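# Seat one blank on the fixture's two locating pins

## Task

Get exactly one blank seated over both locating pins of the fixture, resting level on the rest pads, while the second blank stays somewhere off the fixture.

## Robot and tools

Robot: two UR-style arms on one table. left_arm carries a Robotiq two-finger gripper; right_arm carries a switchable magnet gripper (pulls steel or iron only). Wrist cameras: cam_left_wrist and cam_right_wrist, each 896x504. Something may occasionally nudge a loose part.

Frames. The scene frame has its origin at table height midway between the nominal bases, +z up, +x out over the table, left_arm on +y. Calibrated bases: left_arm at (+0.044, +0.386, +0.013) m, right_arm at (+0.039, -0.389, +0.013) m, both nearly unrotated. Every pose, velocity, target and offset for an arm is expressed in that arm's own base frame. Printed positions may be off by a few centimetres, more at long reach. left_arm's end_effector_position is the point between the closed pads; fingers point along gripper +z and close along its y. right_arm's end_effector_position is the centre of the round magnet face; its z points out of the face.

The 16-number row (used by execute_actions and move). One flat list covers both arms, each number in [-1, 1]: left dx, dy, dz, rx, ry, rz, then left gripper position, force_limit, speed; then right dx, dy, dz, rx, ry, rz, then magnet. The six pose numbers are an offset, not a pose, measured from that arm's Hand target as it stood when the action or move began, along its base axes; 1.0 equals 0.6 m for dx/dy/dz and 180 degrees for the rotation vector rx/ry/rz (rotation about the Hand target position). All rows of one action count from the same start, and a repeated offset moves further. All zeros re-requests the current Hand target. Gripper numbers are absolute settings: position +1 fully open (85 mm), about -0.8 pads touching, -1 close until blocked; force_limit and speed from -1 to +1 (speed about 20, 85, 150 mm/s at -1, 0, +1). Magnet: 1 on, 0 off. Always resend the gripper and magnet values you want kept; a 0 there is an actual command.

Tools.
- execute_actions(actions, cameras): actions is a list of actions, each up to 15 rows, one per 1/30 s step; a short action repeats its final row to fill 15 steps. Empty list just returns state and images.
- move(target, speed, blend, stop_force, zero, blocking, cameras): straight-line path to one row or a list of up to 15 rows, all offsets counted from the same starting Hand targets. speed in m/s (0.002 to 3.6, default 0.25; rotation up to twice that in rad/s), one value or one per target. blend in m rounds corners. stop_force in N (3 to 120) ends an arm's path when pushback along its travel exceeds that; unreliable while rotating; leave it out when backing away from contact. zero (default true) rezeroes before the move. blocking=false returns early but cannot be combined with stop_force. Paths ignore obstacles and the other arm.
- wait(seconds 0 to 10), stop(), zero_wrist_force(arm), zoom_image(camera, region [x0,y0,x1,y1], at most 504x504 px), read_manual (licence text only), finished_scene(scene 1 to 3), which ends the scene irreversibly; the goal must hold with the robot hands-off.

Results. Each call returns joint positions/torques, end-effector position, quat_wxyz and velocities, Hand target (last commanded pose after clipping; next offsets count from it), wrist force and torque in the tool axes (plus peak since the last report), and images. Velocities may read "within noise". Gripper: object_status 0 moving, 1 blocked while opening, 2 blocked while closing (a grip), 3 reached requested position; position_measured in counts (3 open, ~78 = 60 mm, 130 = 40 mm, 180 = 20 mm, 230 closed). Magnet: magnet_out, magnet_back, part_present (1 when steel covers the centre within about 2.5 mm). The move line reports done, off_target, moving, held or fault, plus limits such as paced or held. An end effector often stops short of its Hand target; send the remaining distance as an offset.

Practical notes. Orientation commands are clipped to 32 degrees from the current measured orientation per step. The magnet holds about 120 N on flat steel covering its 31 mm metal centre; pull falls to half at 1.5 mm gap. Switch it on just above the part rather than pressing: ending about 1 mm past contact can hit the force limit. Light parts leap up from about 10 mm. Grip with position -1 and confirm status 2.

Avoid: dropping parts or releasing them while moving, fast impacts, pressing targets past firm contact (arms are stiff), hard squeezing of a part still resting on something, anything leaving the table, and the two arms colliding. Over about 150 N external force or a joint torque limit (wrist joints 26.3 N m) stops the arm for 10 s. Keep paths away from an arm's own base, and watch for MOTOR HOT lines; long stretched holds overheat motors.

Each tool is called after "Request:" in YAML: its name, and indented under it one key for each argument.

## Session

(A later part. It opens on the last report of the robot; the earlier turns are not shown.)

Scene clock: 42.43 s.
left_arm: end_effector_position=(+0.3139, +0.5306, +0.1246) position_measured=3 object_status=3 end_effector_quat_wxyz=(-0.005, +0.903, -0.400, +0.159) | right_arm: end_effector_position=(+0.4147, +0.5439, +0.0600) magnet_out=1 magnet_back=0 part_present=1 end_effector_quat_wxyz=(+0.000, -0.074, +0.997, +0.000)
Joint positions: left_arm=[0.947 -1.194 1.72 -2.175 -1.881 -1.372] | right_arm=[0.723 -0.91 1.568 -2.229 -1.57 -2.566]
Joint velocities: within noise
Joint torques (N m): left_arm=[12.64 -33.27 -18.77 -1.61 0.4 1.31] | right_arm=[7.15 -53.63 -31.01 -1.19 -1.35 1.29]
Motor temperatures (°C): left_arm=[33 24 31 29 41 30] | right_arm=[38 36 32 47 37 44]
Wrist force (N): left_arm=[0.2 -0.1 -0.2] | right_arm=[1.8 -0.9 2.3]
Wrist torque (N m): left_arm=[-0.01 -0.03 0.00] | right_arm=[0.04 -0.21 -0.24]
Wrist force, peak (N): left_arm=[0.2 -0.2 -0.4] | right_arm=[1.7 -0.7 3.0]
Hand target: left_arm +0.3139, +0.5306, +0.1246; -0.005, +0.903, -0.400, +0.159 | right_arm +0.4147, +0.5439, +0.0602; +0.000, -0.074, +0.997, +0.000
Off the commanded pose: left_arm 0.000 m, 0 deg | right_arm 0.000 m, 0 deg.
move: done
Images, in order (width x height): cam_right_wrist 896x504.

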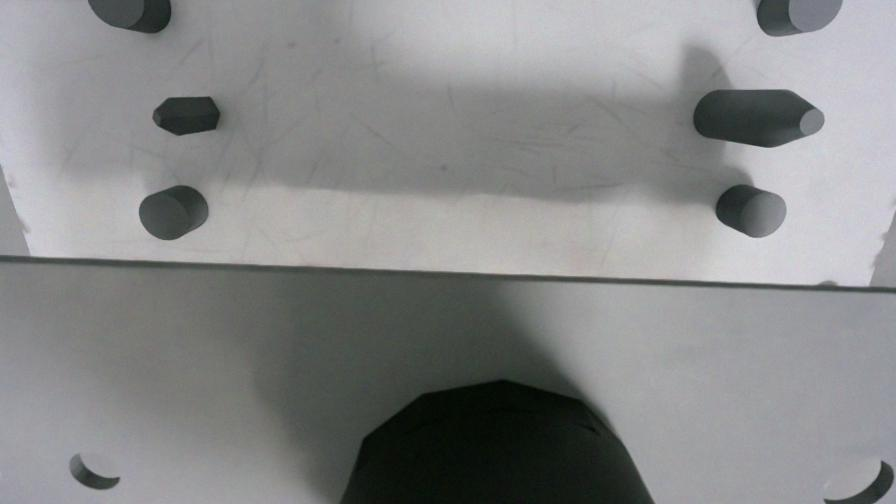

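Request:
move:
  target:
    - [0,0,0,0,0,0,1,1,1,0.0165,-0.09,0,0,0,0.0028,1]
    - [0,0,0,0,0,0,1,1,1,0.0165,-0.09,-0.042,0,0,0.0028,1]
  cameras: []
  speed: 0.12

Request:
move:
  target: [0,0,0,0,0,0,1,1,1,0,0,-0.06,0,0,0,1]
  cameras: ["cam_right_wrist"]
  speed: 0.008
  stop_force: 6

Request:
zoom_image:
  camera: "cam_right_wrist"
  region: [696, 404, 896, 504]

Scene clock: 44.13 s.
left_arm: end_effector_position=(+0.3139, +0.5306, +0.1246) position_measured=3 object_status=3 end_effector_quat_wxyz=(-0.005, +0.903, -0.400, +0.159) | right_arm: end_effector_position=(+0.4246, +0.4899, +0.0351) magnet_out=1 magnet_back=0 part_present=1 end_effector_quat_wxyz=(+0.000, -0.078, +0.997, +0.000)
Joint positions: left_arm=[0.947 -1.194 1.72 -2.175 -1.881 -1.372] | right_arm=[0.649 -0.937 1.702 -2.336 -1.57 -2.648]
Joint velocities: within noise
Joint torques (N m): left_arm=[12.23 -33.31 -18.62 -1.37 0.64 1.5] | right_arm=[-7.47 -35.92 -9.89 -5.1 1.52 -2.02]
Motor temperatures (°C): left_arm=[33 24 31 29 41 30] | right_arm=[38 36 32 47 37 44]
Wrist force (N): left_arm=[0.0 0.2 -0.2] | right_arm=[1.9 -1.1 2.1]
Wrist torque (N m): left_arm=[0.04 0.00 0.00] | right_arm=[0.04 -0.26 -0.21]
Wrist force, peak (N): left_arm=[0.2 0.2 -0.4] | right_arm=[1.7 -0.9 3.0]
Hand target: left_arm +0.3139, +0.5306, +0.1246; -0.005, +0.903, -0.400, +0.159 | right_arm +0.4246, +0.4899, +0.0350; +0.000, -0.078, +0.997, +0.000
Off the commanded pose: left_arm 0.000 m, 0 deg | right_arm 0.000 m, 0 deg.
move: done
No camera images: "cameras" was empty.

Scene clock: 46.47 s.
left_arm: end_effector_position=(+0.3139, +0.5306, +0.1246) position_measured=3 object_status=3 end_effector_quat_wxyz=(-0.005, +0.903, -0.400, +0.159) | right_arm: end_effector_position=(+0.4247, +0.4898, +0.0274) magnet_out=1 magnet_back=0 part_present=1 end_effector_quat_wxyz=(+0.000, -0.078, +0.997, +0.000)
Joint positions: left_arm=[0.947 -1.194 1.72 -2.175 -1.881 -1.372] | right_arm=[0.649 -0.924 1.705 -2.352 -1.57 -2.648]
Joint velocities: within noise
Joint torques (N m): left_arm=[12.02 -32.62 -19.14 -1.74 0.51 1.24] | right_arm=[7.25 -50.1 -25.07 -0.25 1.16 -0.56]
Motor temperatures (°C): left_arm=[33 24 31 29 41 30] | right_arm=[38 36 32 47 36 44]
Wrist force (N): left_arm=[0.1 0.1 -0.1] | right_arm=[-6.8 -6.9 -0.3]
Wrist torque (N m): left_arm=[0.01 -0.02 0.00] | right_arm=[0.07 -0.11 -0.62]
Wrist force, peak (N): left_arm=[0.0 0.0 -0.5] | right_arm=[-8.8 -8.3 -4.0]
Hand target: left_arm +0.3139, +0.5306, +0.1246; -0.005, +0.903, -0.400, +0.159 | right_arm +0.4247, +0.4898, +0.0274; +0.000, -0.078, +0.997, +0.000 (not the last commanded pose)
Off the commanded pose: left_arm 0.000 m, 0 deg | right_arm 0.028 m, 0 deg.
move: contact (right_arm)
Images, in order (width x height): cam_right_wrist 896x504.

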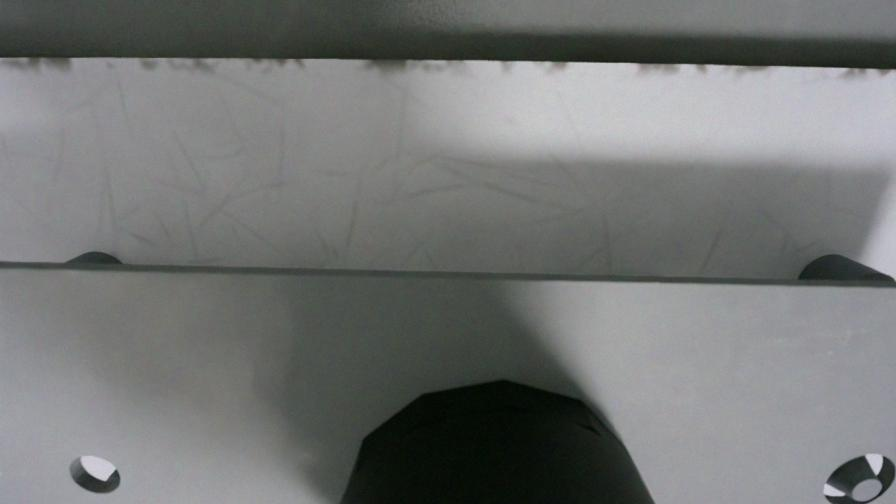

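Scaled by 2.520 from the camera's 896x504 image, which has a finer 1280x720 frame.

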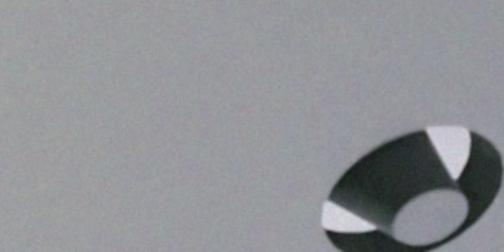

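Request:
move:
  target: [0,0,0,0,0,0,1,1,1,0.0019,-0.0008,0,0,0,0,1]
  cameras: []
  speed: 0.01

Request:
move:
  target: [0,0,0,0,0,0,1,1,1,0,0,-0.05,0,0,0,1]
  cameras: ["cam_right_wrist"]
  speed: 0.008
  stop_force: 6

Request:
zoom_image:
  camera: "cam_right_wrist"
  region: [696, 404, 896, 504]

Request:
zoom_image:
  camera: "cam_right_wrist"
  region: [60, 404, 260, 504]

Scene clock: 47.43 s.
left_arm: end_effector_position=(+0.3139, +0.5306, +0.1246) position_measured=3 object_status=3 end_effector_quat_wxyz=(-0.005, +0.903, -0.400, +0.159) | right_arm: end_effector_position=(+0.4258, +0.4894, +0.0274) magnet_out=1 magnet_back=0 part_present=1 end_effector_quat_wxyz=(+0.000, -0.078, +0.997, +0.000)
Joint positions: left_arm=[0.947 -1.194 1.72 -2.175 -1.881 -1.372] | right_arm=[0.648 -0.923 1.704 -2.351 -1.57 -2.65]
Joint velocities: within noise
Joint torques (N m): left_arm=[12.82 -33.45 -18.88 -1.51 0.26 1.43] | right_arm=[-8.57 -36.69 -29.44 -1.3 1.08 -2.16]
Motor temperatures (°C): left_arm=[33 24 31 29 41 30] | right_arm=[38 36 32 47 36 44]
Wrist force (N): left_arm=[0.1 -0.1 -0.1] | right_arm=[1.8 -1.0 2.2]
Wrist torque (N m): left_arm=[-0.01 -0.02 0.00] | right_arm=[0.06 -0.24 -0.21]
Wrist force, peak (N): left_arm=[0.4 0.3 -0.1] | right_arm=[-6.9 -6.9 -0.5]
Hand target: left_arm +0.3139, +0.5306, +0.1246; -0.005, +0.903, -0.400, +0.159 | right_arm +0.4258, +0.4893, +0.0274; +0.000, -0.078, +0.997, +0.000
Off the commanded pose: left_arm 0.000 m, 0 deg | right_arm 0.000 m, 0 deg.
move: done
No camera images: "cameras" was empty.

Scene clock: 49.30 s.
left_arm: end_effector_position=(+0.3139, +0.5306, +0.1246) position_measured=3 object_status=3 end_effector_quat_wxyz=(-0.005, +0.903, -0.400, +0.159) | right_arm: end_effector_position=(+0.4259, +0.4893, +0.0235) magnet_out=1 magnet_back=0 part_present=1 end_effector_quat_wxyz=(+0.000, -0.078, +0.997, +0.000)
Joint positions: left_arm=[0.947 -1.194 1.72 -2.175 -1.881 -1.372] | right_arm=[0.647 -0.916 1.705 -2.359 -1.57 -2.65]
Joint velocities: within noise
Joint torques (N m): left_arm=[13.84 -32.7 -19.86 -1.65 0.51 1.21] | right_arm=[-0.42 -48.58 -22.97 0.66 1.02 -0.88]
Motor temperatures (°C): left_arm=[33 24 31 29 41 30] | right_arm=[38 36 32 47 36 44]
Wrist force (N): left_arm=[0.0 0.1 -0.2] | right_arm=[-9.2 -3.9 -1.5]
Wrist torque (N m): left_arm=[0.02 0.00 0.00] | right_arm=[0.09 -0.14 -0.65]
Wrist force, peak (N): left_arm=[0.0 0.3 -0.3] | right_arm=[-10.9 -5.5 -4.7]
Hand target: left_arm +0.3139, +0.5306, +0.1246; -0.005, +0.903, -0.400, +0.159 | right_arm +0.4259, +0.4893, +0.0235; +0.000, -0.078, +0.997, +0.000 (not the last commanded pose)
Off the commanded pose: left_arm 0.000 m, 0 deg | right_arm 0.026 m, 0 deg.
move: contact (right_arm)
Images, in order (width x height): cam_right_wrist 896x504.

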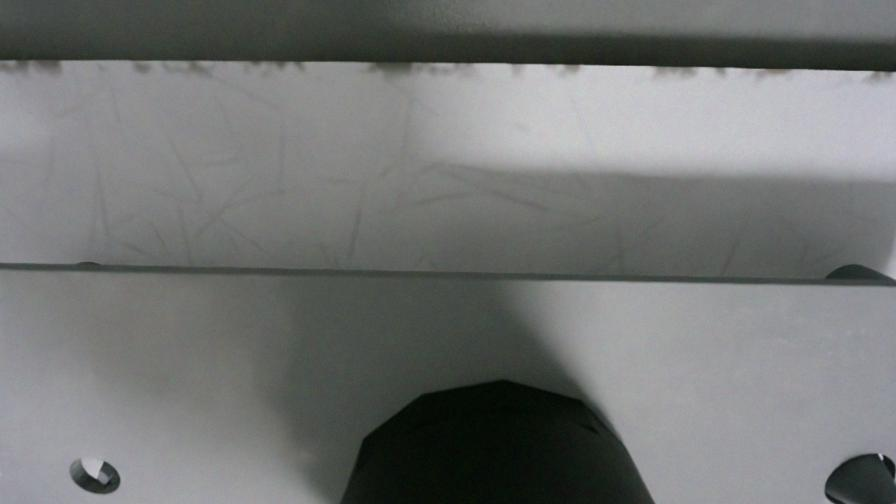

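Scaled by 2.520 from the camera's 896x504 image, which has a finer 1280x720 frame.

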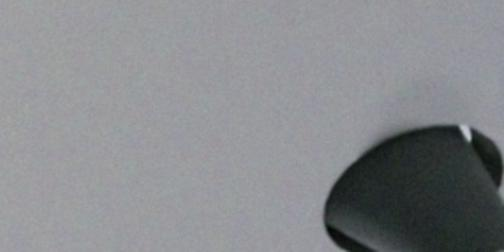

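Scaled by 2.520 from the camera's 896x504 image, which has a finer 1280x720 frame.

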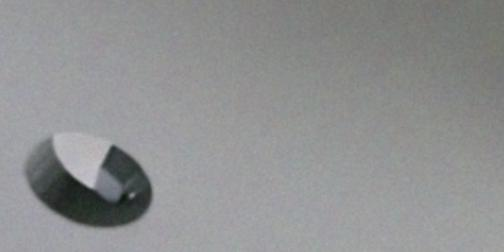

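Request:
move:
  target: [0,0,0,0,0,0,1,1,1,0.0022,-0.0004,0,0,0,0,1]
  cameras: []
  speed: 0.01

Request:
move:
  target: [0,0,0,0,0,0,1,1,1,0,0,-0.05,0,0,0,1]
  cameras: ["cam_right_wrist"]
  speed: 0.008
  stop_force: 7

Request:
zoom_image:
  camera: "cam_right_wrist"
  region: [60, 404, 260, 504]

Scene clock: 50.17 s.
left_arm: end_effector_position=(+0.3139, +0.5306, +0.1246) position_measured=3 object_status=3 end_effector_quat_wxyz=(-0.005, +0.903, -0.400, +0.159) | right_arm: end_effector_position=(+0.4271, +0.4891, +0.0235) magnet_out=1 magnet_back=0 part_present=1 end_effector_quat_wxyz=(+0.000, -0.078, +0.997, +0.000)
Joint positions: left_arm=[0.947 -1.194 1.72 -2.175 -1.881 -1.372] | right_arm=[0.646 -0.915 1.703 -2.358 -1.57 -2.652]
Joint velocities: within noise
Joint torques (N m): left_arm=[13.46 -33.89 -19.83 -1.63 0.44 1.36] | right_arm=[-17.05 -33.93 -30.65 -2 -1.15 -1.8]
Motor temperatures (°C): left_arm=[33 24 31 29 41 30] | right_arm=[38 36 32 47 36 44]
Wrist force (N): left_arm=[0.1 0.0 -0.2] | right_arm=[12.5 5.7 -4.9]
Wrist torque (N m): left_arm=[0.00 -0.01 0.00] | right_arm=[0.08 -0.13 -0.65]
Wrist force, peak (N): left_arm=[0.1 0.3 -0.2] | right_arm=[12.5 5.7 -4.9]
Hand target: left_arm +0.3139, +0.5306, +0.1246; -0.005, +0.903, -0.400, +0.159 | right_arm +0.4273, +0.4891, +0.0235; +0.000, -0.078, +0.997, +0.000
Off the commanded pose: left_arm 0.000 m, 0 deg | right_arm 0.000 m, 0 deg.
move: done
No camera images: "cameras" was empty.

Scene clock: 51.30 s.
left_arm: end_effector_position=(+0.3139, +0.5306, +0.1246) position_measured=3 object_status=3 end_effector_quat_wxyz=(-0.005, +0.903, -0.400, +0.159) | right_arm: end_effector_position=(+0.4272, +0.4891, +0.0232) magnet_out=1 magnet_back=0 part_present=1 end_effector_quat_wxyz=(+0.000, -0.078, +0.997, +0.000)
Joint positions: left_arm=[0.947 -1.194 1.72 -2.175 -1.881 -1.372] | right_arm=[0.646 -0.915 1.703 -2.358 -1.57 -2.652]
Joint velocities: within noise
Joint torques (N m): left_arm=[12.4 -34.44 -19.04 -1.27 0.51 1.43] | right_arm=[-18.74 -52.29 -22.24 -2.93 -3.28 -0.86]
Motor temperatures (°C): left_arm=[33 24 31 29 41 30] | right_arm=[38 36 32 47 36 44]
Wrist force (N): left_arm=[0.2 0.1 -0.3] | right_arm=[16.1 8.7 -3.9]
Wrist torque (N m): left_arm=[0.02 -0.02 0.00] | right_arm=[0.07 -0.02 -0.64]
Wrist force, peak (N): left_arm=[0.2 0.3 -0.3] | right_arm=[23.8 6.1 -11.0]
Hand target: left_arm +0.3139, +0.5306, +0.1246; -0.005, +0.903, -0.400, +0.159 | right_arm +0.4272, +0.4891, +0.0232; +0.000, -0.078, +0.997, +0.000 (not the last commanded pose)
Off the commanded pose: left_arm 0.000 m, 0 deg | right_arm 0.030 m, 0 deg.
move: contact (right_arm)
Images, in order (width x height): cam_right_wrist 896x504.

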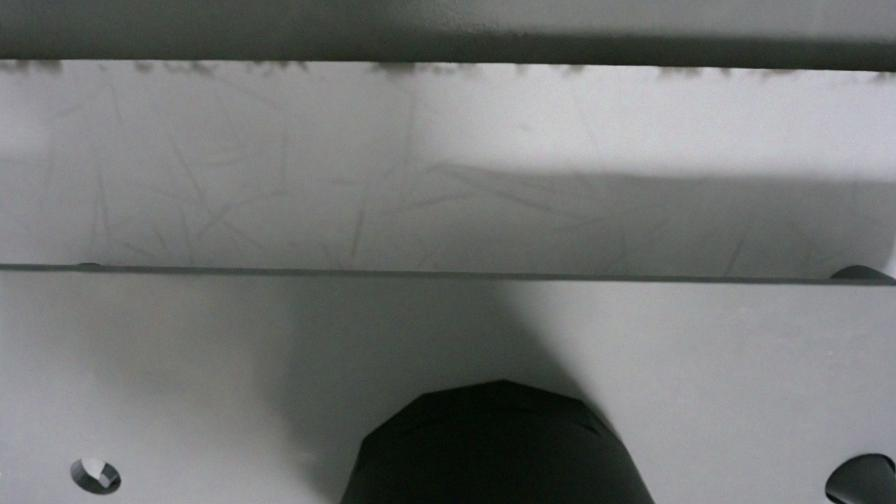

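Scaled by 2.520 from the camera's 896x504 image, which has a finer 1280x720 frame.

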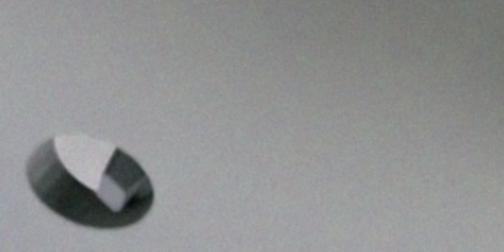

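Request:
move:
  target: [0,0,0,0,0,0,1,1,1,-0.0011,0.0003,0,0,0,0,1]
  cameras: []
  speed: 0.01

Request:
move:
  target: [0,0,0,0,0,0,1,1,1,0,0,-0.05,0,0,0,1]
  cameras: ["cam_right_wrist"]
  speed: 0.006
  stop_force: 8

Request:
zoom_image:
  camera: "cam_right_wrist"
  region: [60, 404, 260, 504]

Scene clock: 52.17 s.
left_arm: end_effector_position=(+0.3139, +0.5306, +0.1246) position_measured=3 object_status=3 end_effector_quat_wxyz=(-0.005, +0.903, -0.400, +0.159) | right_arm: end_effector_position=(+0.4266, +0.4893, +0.0232) magnet_out=1 magnet_back=0 part_present=1 end_effector_quat_wxyz=(+0.000, -0.078, +0.997, +0.000)
Joint positions: left_arm=[0.947 -1.194 1.72 -2.175 -1.881 -1.372] | right_arm=[0.647 -0.915 1.704 -2.359 -1.57 -2.651]
Joint velocities: within noise
Joint torques (N m): left_arm=[13.4 -33.63 -19.31 -1.35 0.24 1.35] | right_arm=[5.9 -50.93 -8.25 -4.01 -1.19 1.9]
Motor temperatures (°C): left_arm=[33 24 31 29 41 30] | right_arm=[38 36 32 47 36 44]
Wrist force (N): left_arm=[0.2 0.2 -0.4] | right_arm=[1.4 2.5 0.8]
Wrist torque (N m): left_arm=[0.03 -0.03 0.00] | right_arm=[0.05 -0.30 -0.44]
Wrist force, peak (N): left_arm=[0.4 0.1 -0.2] | right_arm=[16.4 8.6 -3.7]
Hand target: left_arm +0.3139, +0.5306, +0.1246; -0.005, +0.903, -0.400, +0.159 | right_arm +0.4265, +0.4893, +0.0232; +0.000, -0.078, +0.997, +0.000
Off the commanded pose: left_arm 0.000 m, 0 deg | right_arm 0.000 m, 0 deg.
move: done
No camera images: "cameras" was empty.

Scene clock: 54.47 s.
left_arm: end_effector_position=(+0.3139, +0.5306, +0.1246) position_measured=3 object_status=3 end_effector_quat_wxyz=(-0.005, +0.903, -0.400, +0.159) | right_arm: end_effector_position=(+0.4265, +0.4893, +0.0178) magnet_out=1 magnet_back=0 part_present=1 end_effector_quat_wxyz=(+0.000, -0.078, +0.997, +0.000)
Joint positions: left_arm=[0.947 -1.194 1.72 -2.175 -1.881 -1.372] | right_arm=[0.647 -0.906 1.705 -2.37 -1.57 -2.651]
Joint velocities: within noise
Joint torques (N m): left_arm=[12.94 -34.24 -20.3 -1.57 0.39 1.47] | right_arm=[-9.76 -51.77 -21.72 -0.77 -4.96 0.25]
Motor temperatures (°C): left_arm=[33 24 31 29 41 30] | right_arm=[38 36 32 47 36 44]
Wrist force (N): left_arm=[0.0 0.0 0.0] | right_arm=[-2.2 25.9 5.4]
Wrist torque (N m): left_arm=[0.00 -0.01 0.00] | right_arm=[0.06 -0.26 -0.24]
Wrist force, peak (N): left_arm=[0.1 0.4 -0.2] | right_arm=[-5.0 33.4 5.7]
Hand target: left_arm +0.3139, +0.5306, +0.1246; -0.005, +0.903, -0.400, +0.159 | right_arm +0.4265, +0.4894, +0.0178; +0.000, -0.078, +0.997, +0.000 (not the last commanded pose)
Off the commanded pose: left_arm 0.000 m, 0 deg | right_arm 0.025 m, 0 deg.
move: contact (right_arm)
Images, in order (width x height): cam_right_wrist 896x504.

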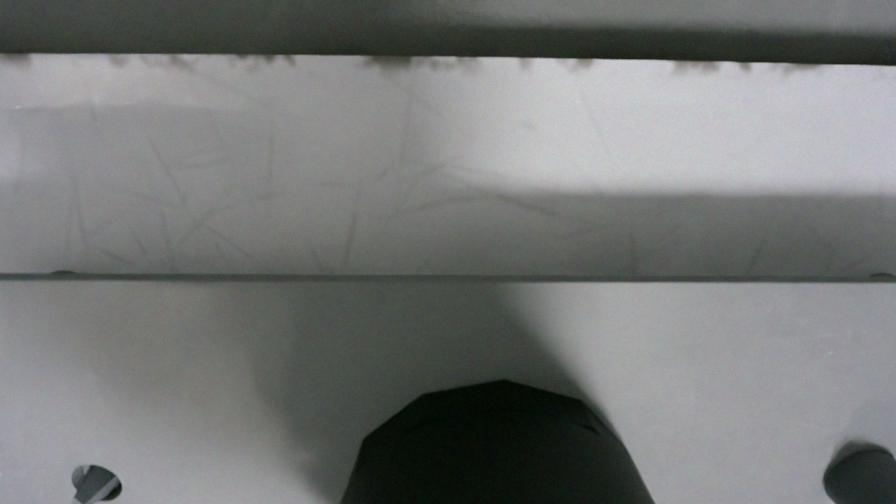

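Scaled by 2.520 from the camera's 896x504 image, which has a finer 1280x720 frame.

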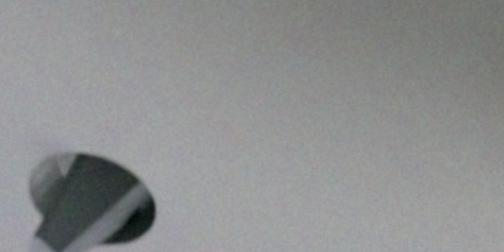

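Request:
move:
  target: [0,0,0,0,0,0,1,1,1,-0.0004,0.002,0,0,0,0,1]
  cameras: []
  speed: 0.01

Request:
move:
  target: [0,0,0,0,0,0,1,1,1,0,0,-0.05,0,0,0,1]
  cameras: ["cam_right_wrist"]
  speed: 0.006
  stop_force: 8

Scene clock: 55.33 s.
left_arm: end_effector_position=(+0.3139, +0.5306, +0.1246) position_measured=3 object_status=3 end_effector_quat_wxyz=(-0.005, +0.903, -0.400, +0.159) | right_arm: end_effector_position=(+0.4263, +0.4904, +0.0178) magnet_out=1 magnet_back=0 part_present=1 end_effector_quat_wxyz=(+0.000, -0.078, +0.997, +0.000)
Joint positions: left_arm=[0.947 -1.194 1.72 -2.175 -1.881 -1.372] | right_arm=[0.648 -0.905 1.703 -2.369 -1.57 -2.649]
Joint velocities: within noise
Joint torques (N m): left_arm=[13.19 -33.69 -20.69 -1.21 0.54 1.48] | right_arm=[14.64 -37.72 -33.11 -3.67 2.64 2.09]
Motor temperatures (°C): left_arm=[33 24 31 29 41 30] | right_arm=[38 36 32 47 36 44]
Wrist force (N): left_arm=[0.2 0.1 -0.1] | right_arm=[5.3 -19.1 0.4]
Wrist torque (N m): left_arm=[0.01 -0.03 0.00] | right_arm=[0.06 -0.19 -0.57]
Wrist force, peak (N): left_arm=[0.3 0.1 -0.2] | right_arm=[-2.3 25.9 5.2]
Hand target: left_arm +0.3139, +0.5306, +0.1246; -0.005, +0.903, -0.400, +0.159 | right_arm +0.4262, +0.4906, +0.0178; +0.000, -0.078, +0.997, +0.000
Off the commanded pose: left_arm 0.000 m, 0 deg | right_arm 0.000 m, 0 deg.
move: done
No camera images: "cameras" was empty.

Scene clock: 57.37 s.
left_arm: end_effector_position=(+0.3139, +0.5306, +0.1246) position_measured=3 object_status=3 end_effector_quat_wxyz=(-0.005, +0.903, -0.400, +0.159) | right_arm: end_effector_position=(+0.4262, +0.4906, +0.0122) magnet_out=1 magnet_back=0 part_present=1 end_effector_quat_wxyz=(+0.000, -0.078, +0.997, +0.000)
Joint positions: left_arm=[0.947 -1.194 1.72 -2.175 -1.881 -1.372] | right_arm=[0.649 -0.895 1.705 -2.38 -1.57 -2.649]
Joint velocities: within noise
Joint torques (N m): left_arm=[12.71 -31.75 -19.79 -1.57 0.28 1.61] | right_arm=[16.23 -50.49 -21.6 -4.04 5.35 1.04]
Motor temperatures (°C): left_arm=[33 24 31 29 41 30] | right_arm=[38 36 32 47 36 44]
Wrist force (N): left_arm=[0.1 -0.1 0.0] | right_arm=[8.9 -28.0 -4.9]
Wrist torque (N m): left_arm=[-0.01 -0.01 0.00] | right_arm=[-0.12 -0.76 -0.27]
Wrist force, peak (N): left_arm=[0.0 0.1 -0.5] | right_arm=[18.3 -35.3 -19.5]
Hand target: left_arm +0.3139, +0.5306, +0.1246; -0.005, +0.903, -0.400, +0.159 | right_arm +0.4262, +0.4906, +0.0122; +0.000, -0.078, +0.997, +0.000 (not the last commanded pose)
Off the commanded pose: left_arm 0.000 m, 0 deg | right_arm 0.024 m, 0 deg.
move: contact (right_arm)
Images, in order (width x height): cam_right_wrist 896x504.

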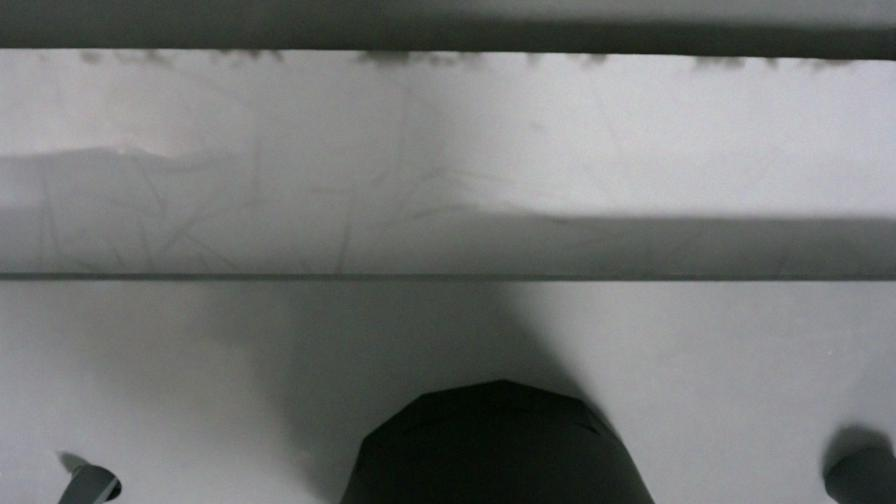

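Request:
move:
  target: [0,0,0,0,0,0,1,1,1,-0.0002,-0.0011,0,0,0,0,1]
  cameras: []
  speed: 0.01

Request:
move:
  target: [0,0,0,0,0,0,1,1,1,0,0,-0.05,0,0,0,1]
  cameras: ["cam_right_wrist"]
  speed: 0.006
  stop_force: 12

Request:
zoom_image:
  camera: "cam_right_wrist"
  region: [0, 204, 300, 504]

Scene clock: 58.20 s.
left_arm: end_effector_position=(+0.3139, +0.5306, +0.1246) position_measured=3 object_status=3 end_effector_quat_wxyz=(-0.005, +0.903, -0.400, +0.159) | right_arm: end_effector_position=(+0.4261, +0.4900, +0.0123) magnet_out=1 magnet_back=0 part_present=1 end_effector_quat_wxyz=(+0.000, -0.078, +0.997, +0.000)
Joint positions: left_arm=[0.947 -1.194 1.72 -2.175 -1.881 -1.372] | right_arm=[0.648 -0.896 1.706 -2.381 -1.57 -2.65]
Joint velocities: within noise
Joint torques (N m): left_arm=[12.99 -33.43 -21.39 -1.6 0.34 1.43] | right_arm=[-5.44 -51.72 -6.75 -3.75 0.65 -1.9]
Motor temperatures (°C): left_arm=[33 24 31 29 41 30] | right_arm=[38 36 32 47 36 44]
Wrist force (N): left_arm=[0.2 0.2 -0.3] | right_arm=[-4.1 -0.9 2.1]
Wrist torque (N m): left_arm=[0.03 -0.03 0.00] | right_arm=[0.02 -0.29 -0.26]
Wrist force, peak (N): left_arm=[0.1 0.2 -0.4] | right_arm=[8.9 -28.2 -4.6]
Hand target: left_arm +0.3139, +0.5306, +0.1246; -0.005, +0.903, -0.400, +0.159 | right_arm +0.4261, +0.4899, +0.0122; +0.000, -0.078, +0.997, +0.000
Off the commanded pose: left_arm 0.000 m, 0 deg | right_arm 0.000 m, 0 deg.
move: done
No camera images: "cameras" was empty.

Scene clock: 59.33 s.
left_arm: end_effector_position=(+0.3139, +0.5306, +0.1246) position_measured=3 object_status=3 end_effector_quat_wxyz=(-0.005, +0.903, -0.400, +0.159) | right_arm: end_effector_position=(+0.4261, +0.4899, +0.0119) magnet_out=1 magnet_back=0 part_present=1 end_effector_quat_wxyz=(+0.000, -0.078, +0.997, +0.000)
Joint positions: left_arm=[0.947 -1.194 1.72 -2.175 -1.881 -1.372] | right_arm=[0.648 -0.896 1.707 -2.382 -1.57 -2.65]
Joint velocities: within noise
Joint torques (N m): left_arm=[13.04 -34.52 -20.73 -1.47 0.39 1.56] | right_arm=[-5.7 -46.8 -17.88 -0.31 1.39 -1.73]
Motor temperatures (°C): left_arm=[33 24 31 29 41 30] | right_arm=[38 36 32 47 36 44]
Wrist force (N): left_arm=[0.0 0.0 -0.1] | right_arm=[1.3 -0.6 -7.1]
Wrist torque (N m): left_arm=[0.00 -0.01 0.00] | right_arm=[0.28 -0.63 -0.24]
Wrist force, peak (N): left_arm=[0.1 -0.1 -0.4] | right_arm=[3.8 -2.5 -15.3]
Hand target: left_arm +0.3139, +0.5306, +0.1246; -0.005, +0.903, -0.400, +0.159 | right_arm +0.4261, +0.4900, +0.0120; +0.000, -0.078, +0.997, +0.001 (not the last commanded pose)
Off the commanded pose: left_arm 0.000 m, 0 deg | right_arm 0.030 m, 0 deg.
move: contact (right_arm)
Images, in order (width x height): cam_right_wrist 896x504.

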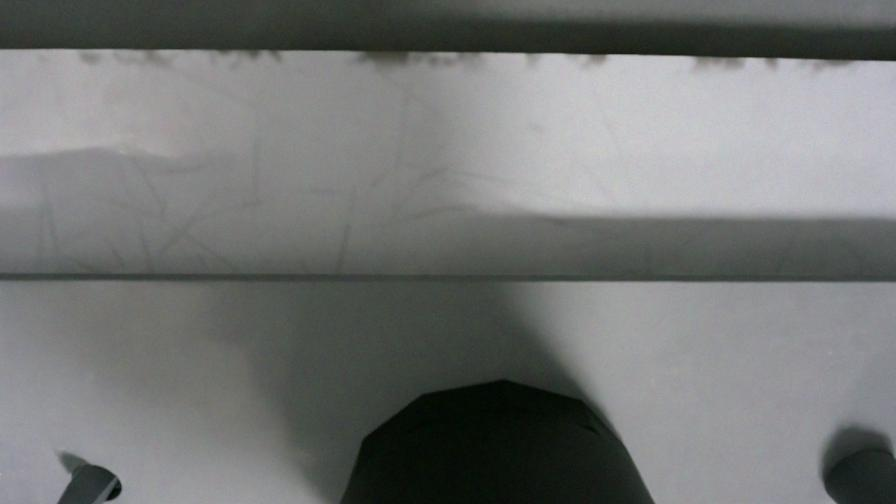

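Scaled by 1.680 from the camera's 896x504 image, which has a finer 1280x720 frame.

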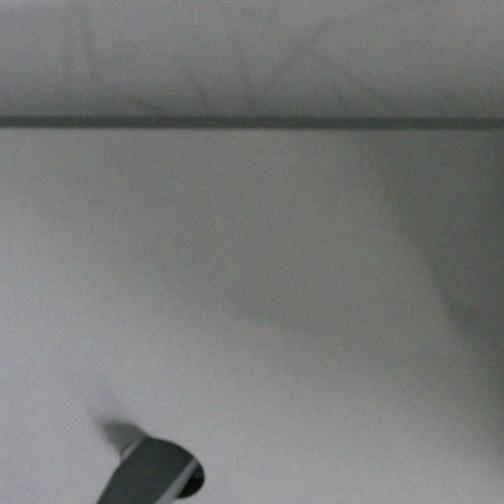

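Request:
move:
  target: [0,0,0,0,0,0,1,1,1,0,0,0,0,0,0,0]
  cameras: []

Request:
move:
  target: [0,0,0,0,0,0,1,1,1,0,0,0.28,0,0,0,0]
  cameras: ["cam_right_wrist"]
  speed: 0.15

Scene clock: 59.90 s.
left_arm: end_effector_position=(+0.3139, +0.5306, +0.1246) position_measured=3 object_status=3 end_effector_quat_wxyz=(-0.005, +0.903, -0.400, +0.159) | right_arm: end_effector_position=(+0.4261, +0.4900, +0.0120) magnet_out=0 magnet_back=1 part_present=0 end_effector_quat_wxyz=(+0.000, -0.078, +0.997, +0.001)
Joint positions: left_arm=[0.947 -1.194 1.72 -2.175 -1.881 -1.372] | right_arm=[0.648 -0.896 1.707 -2.382 -1.57 -2.65]
Joint velocities: within noise
Joint torques (N m): left_arm=[12.26 -32.93 -21.5 -1.63 0.5 1.23] | right_arm=[-3.43 -37.69 -21.04 -0.79 1.47 -1.42]
Motor temperatures (°C): left_arm=[33 24 31 29 41 30] | right_arm=[38 36 32 47 36 44]
Wrist force (N): left_arm=[0.0 0.0 -0.3] | right_arm=[2.1 -1.6 -11.9]
Wrist torque (N m): left_arm=[0.01 0.00 0.00] | right_arm=[0.19 -0.38 -0.24]
Wrist force, peak (N): left_arm=[0.1 0.2 -0.2] | right_arm=[2.6 -1.6 -12.9]
Hand target: left_arm +0.3139, +0.5306, +0.1246; -0.005, +0.903, -0.400, +0.159 | right_arm +0.4261, +0.4900, +0.0120; +0.000, -0.078, +0.997, +0.001
Off the commanded pose: left_arm 0.000 m, 0 deg | right_arm 0.000 m, 0 deg.
move: done
No camera images: "cameras" was empty.

Scene clock: 61.63 s.
left_arm: end_effector_position=(+0.3139, +0.5306, +0.1246) position_measured=3 object_status=3 end_effector_quat_wxyz=(-0.005, +0.903, -0.400, +0.159) | right_arm: end_effector_position=(+0.4261, +0.4900, +0.1798) magnet_out=0 magnet_back=1 part_present=0 end_effector_quat_wxyz=(+0.000, -0.078, +0.997, +0.001)
Joint positions: left_arm=[0.947 -1.194 1.72 -2.175 -1.881 -1.372] | right_arm=[0.648 -1.129 1.574 -2.016 -1.57 -2.65]
Joint velocities: within noise
Joint torques (N m): left_arm=[13.12 -33.61 -21.71 -1.34 0.56 1.3] | right_arm=[-8.81 -48 -33.21 -1.13 -1.16 -1.86]
Motor temperatures (°C): left_arm=[33 24 31 29 41 30] | right_arm=[38 36 32 47 36 44]
Wrist force (N): left_arm=[-0.1 0.0 0.0] | right_arm=[2.0 -1.0 -0.2]
Wrist torque (N m): left_arm=[0.00 0.01 0.00] | right_arm=[0.04 -0.24 -0.25]
Wrist force, peak (N): left_arm=[0.1 0.3 -0.2] | right_arm=[1.9 -1.6 -11.4]
Hand target: left_arm +0.3139, +0.5306, +0.1246; -0.005, +0.903, -0.400, +0.159 | right_arm +0.4261, +0.4900, +0.1800; +0.000, -0.078, +0.997, +0.001
Off the commanded pose: left_arm 0.000 m, 0 deg | right_arm 0.000 m, 0 deg.
move: done
Images, in order (width x height): cam_right_wrist 896x504.

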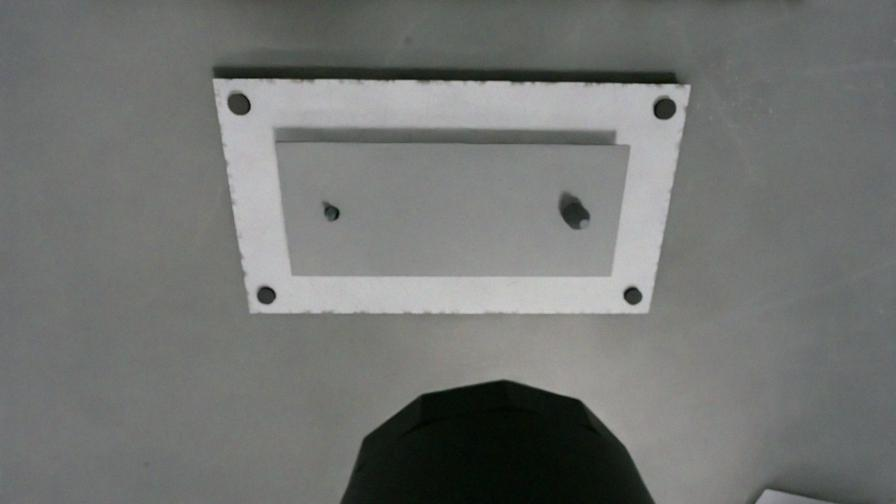

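Request:
finished_scene:
  scene: 1

The scene is finished: the task was done.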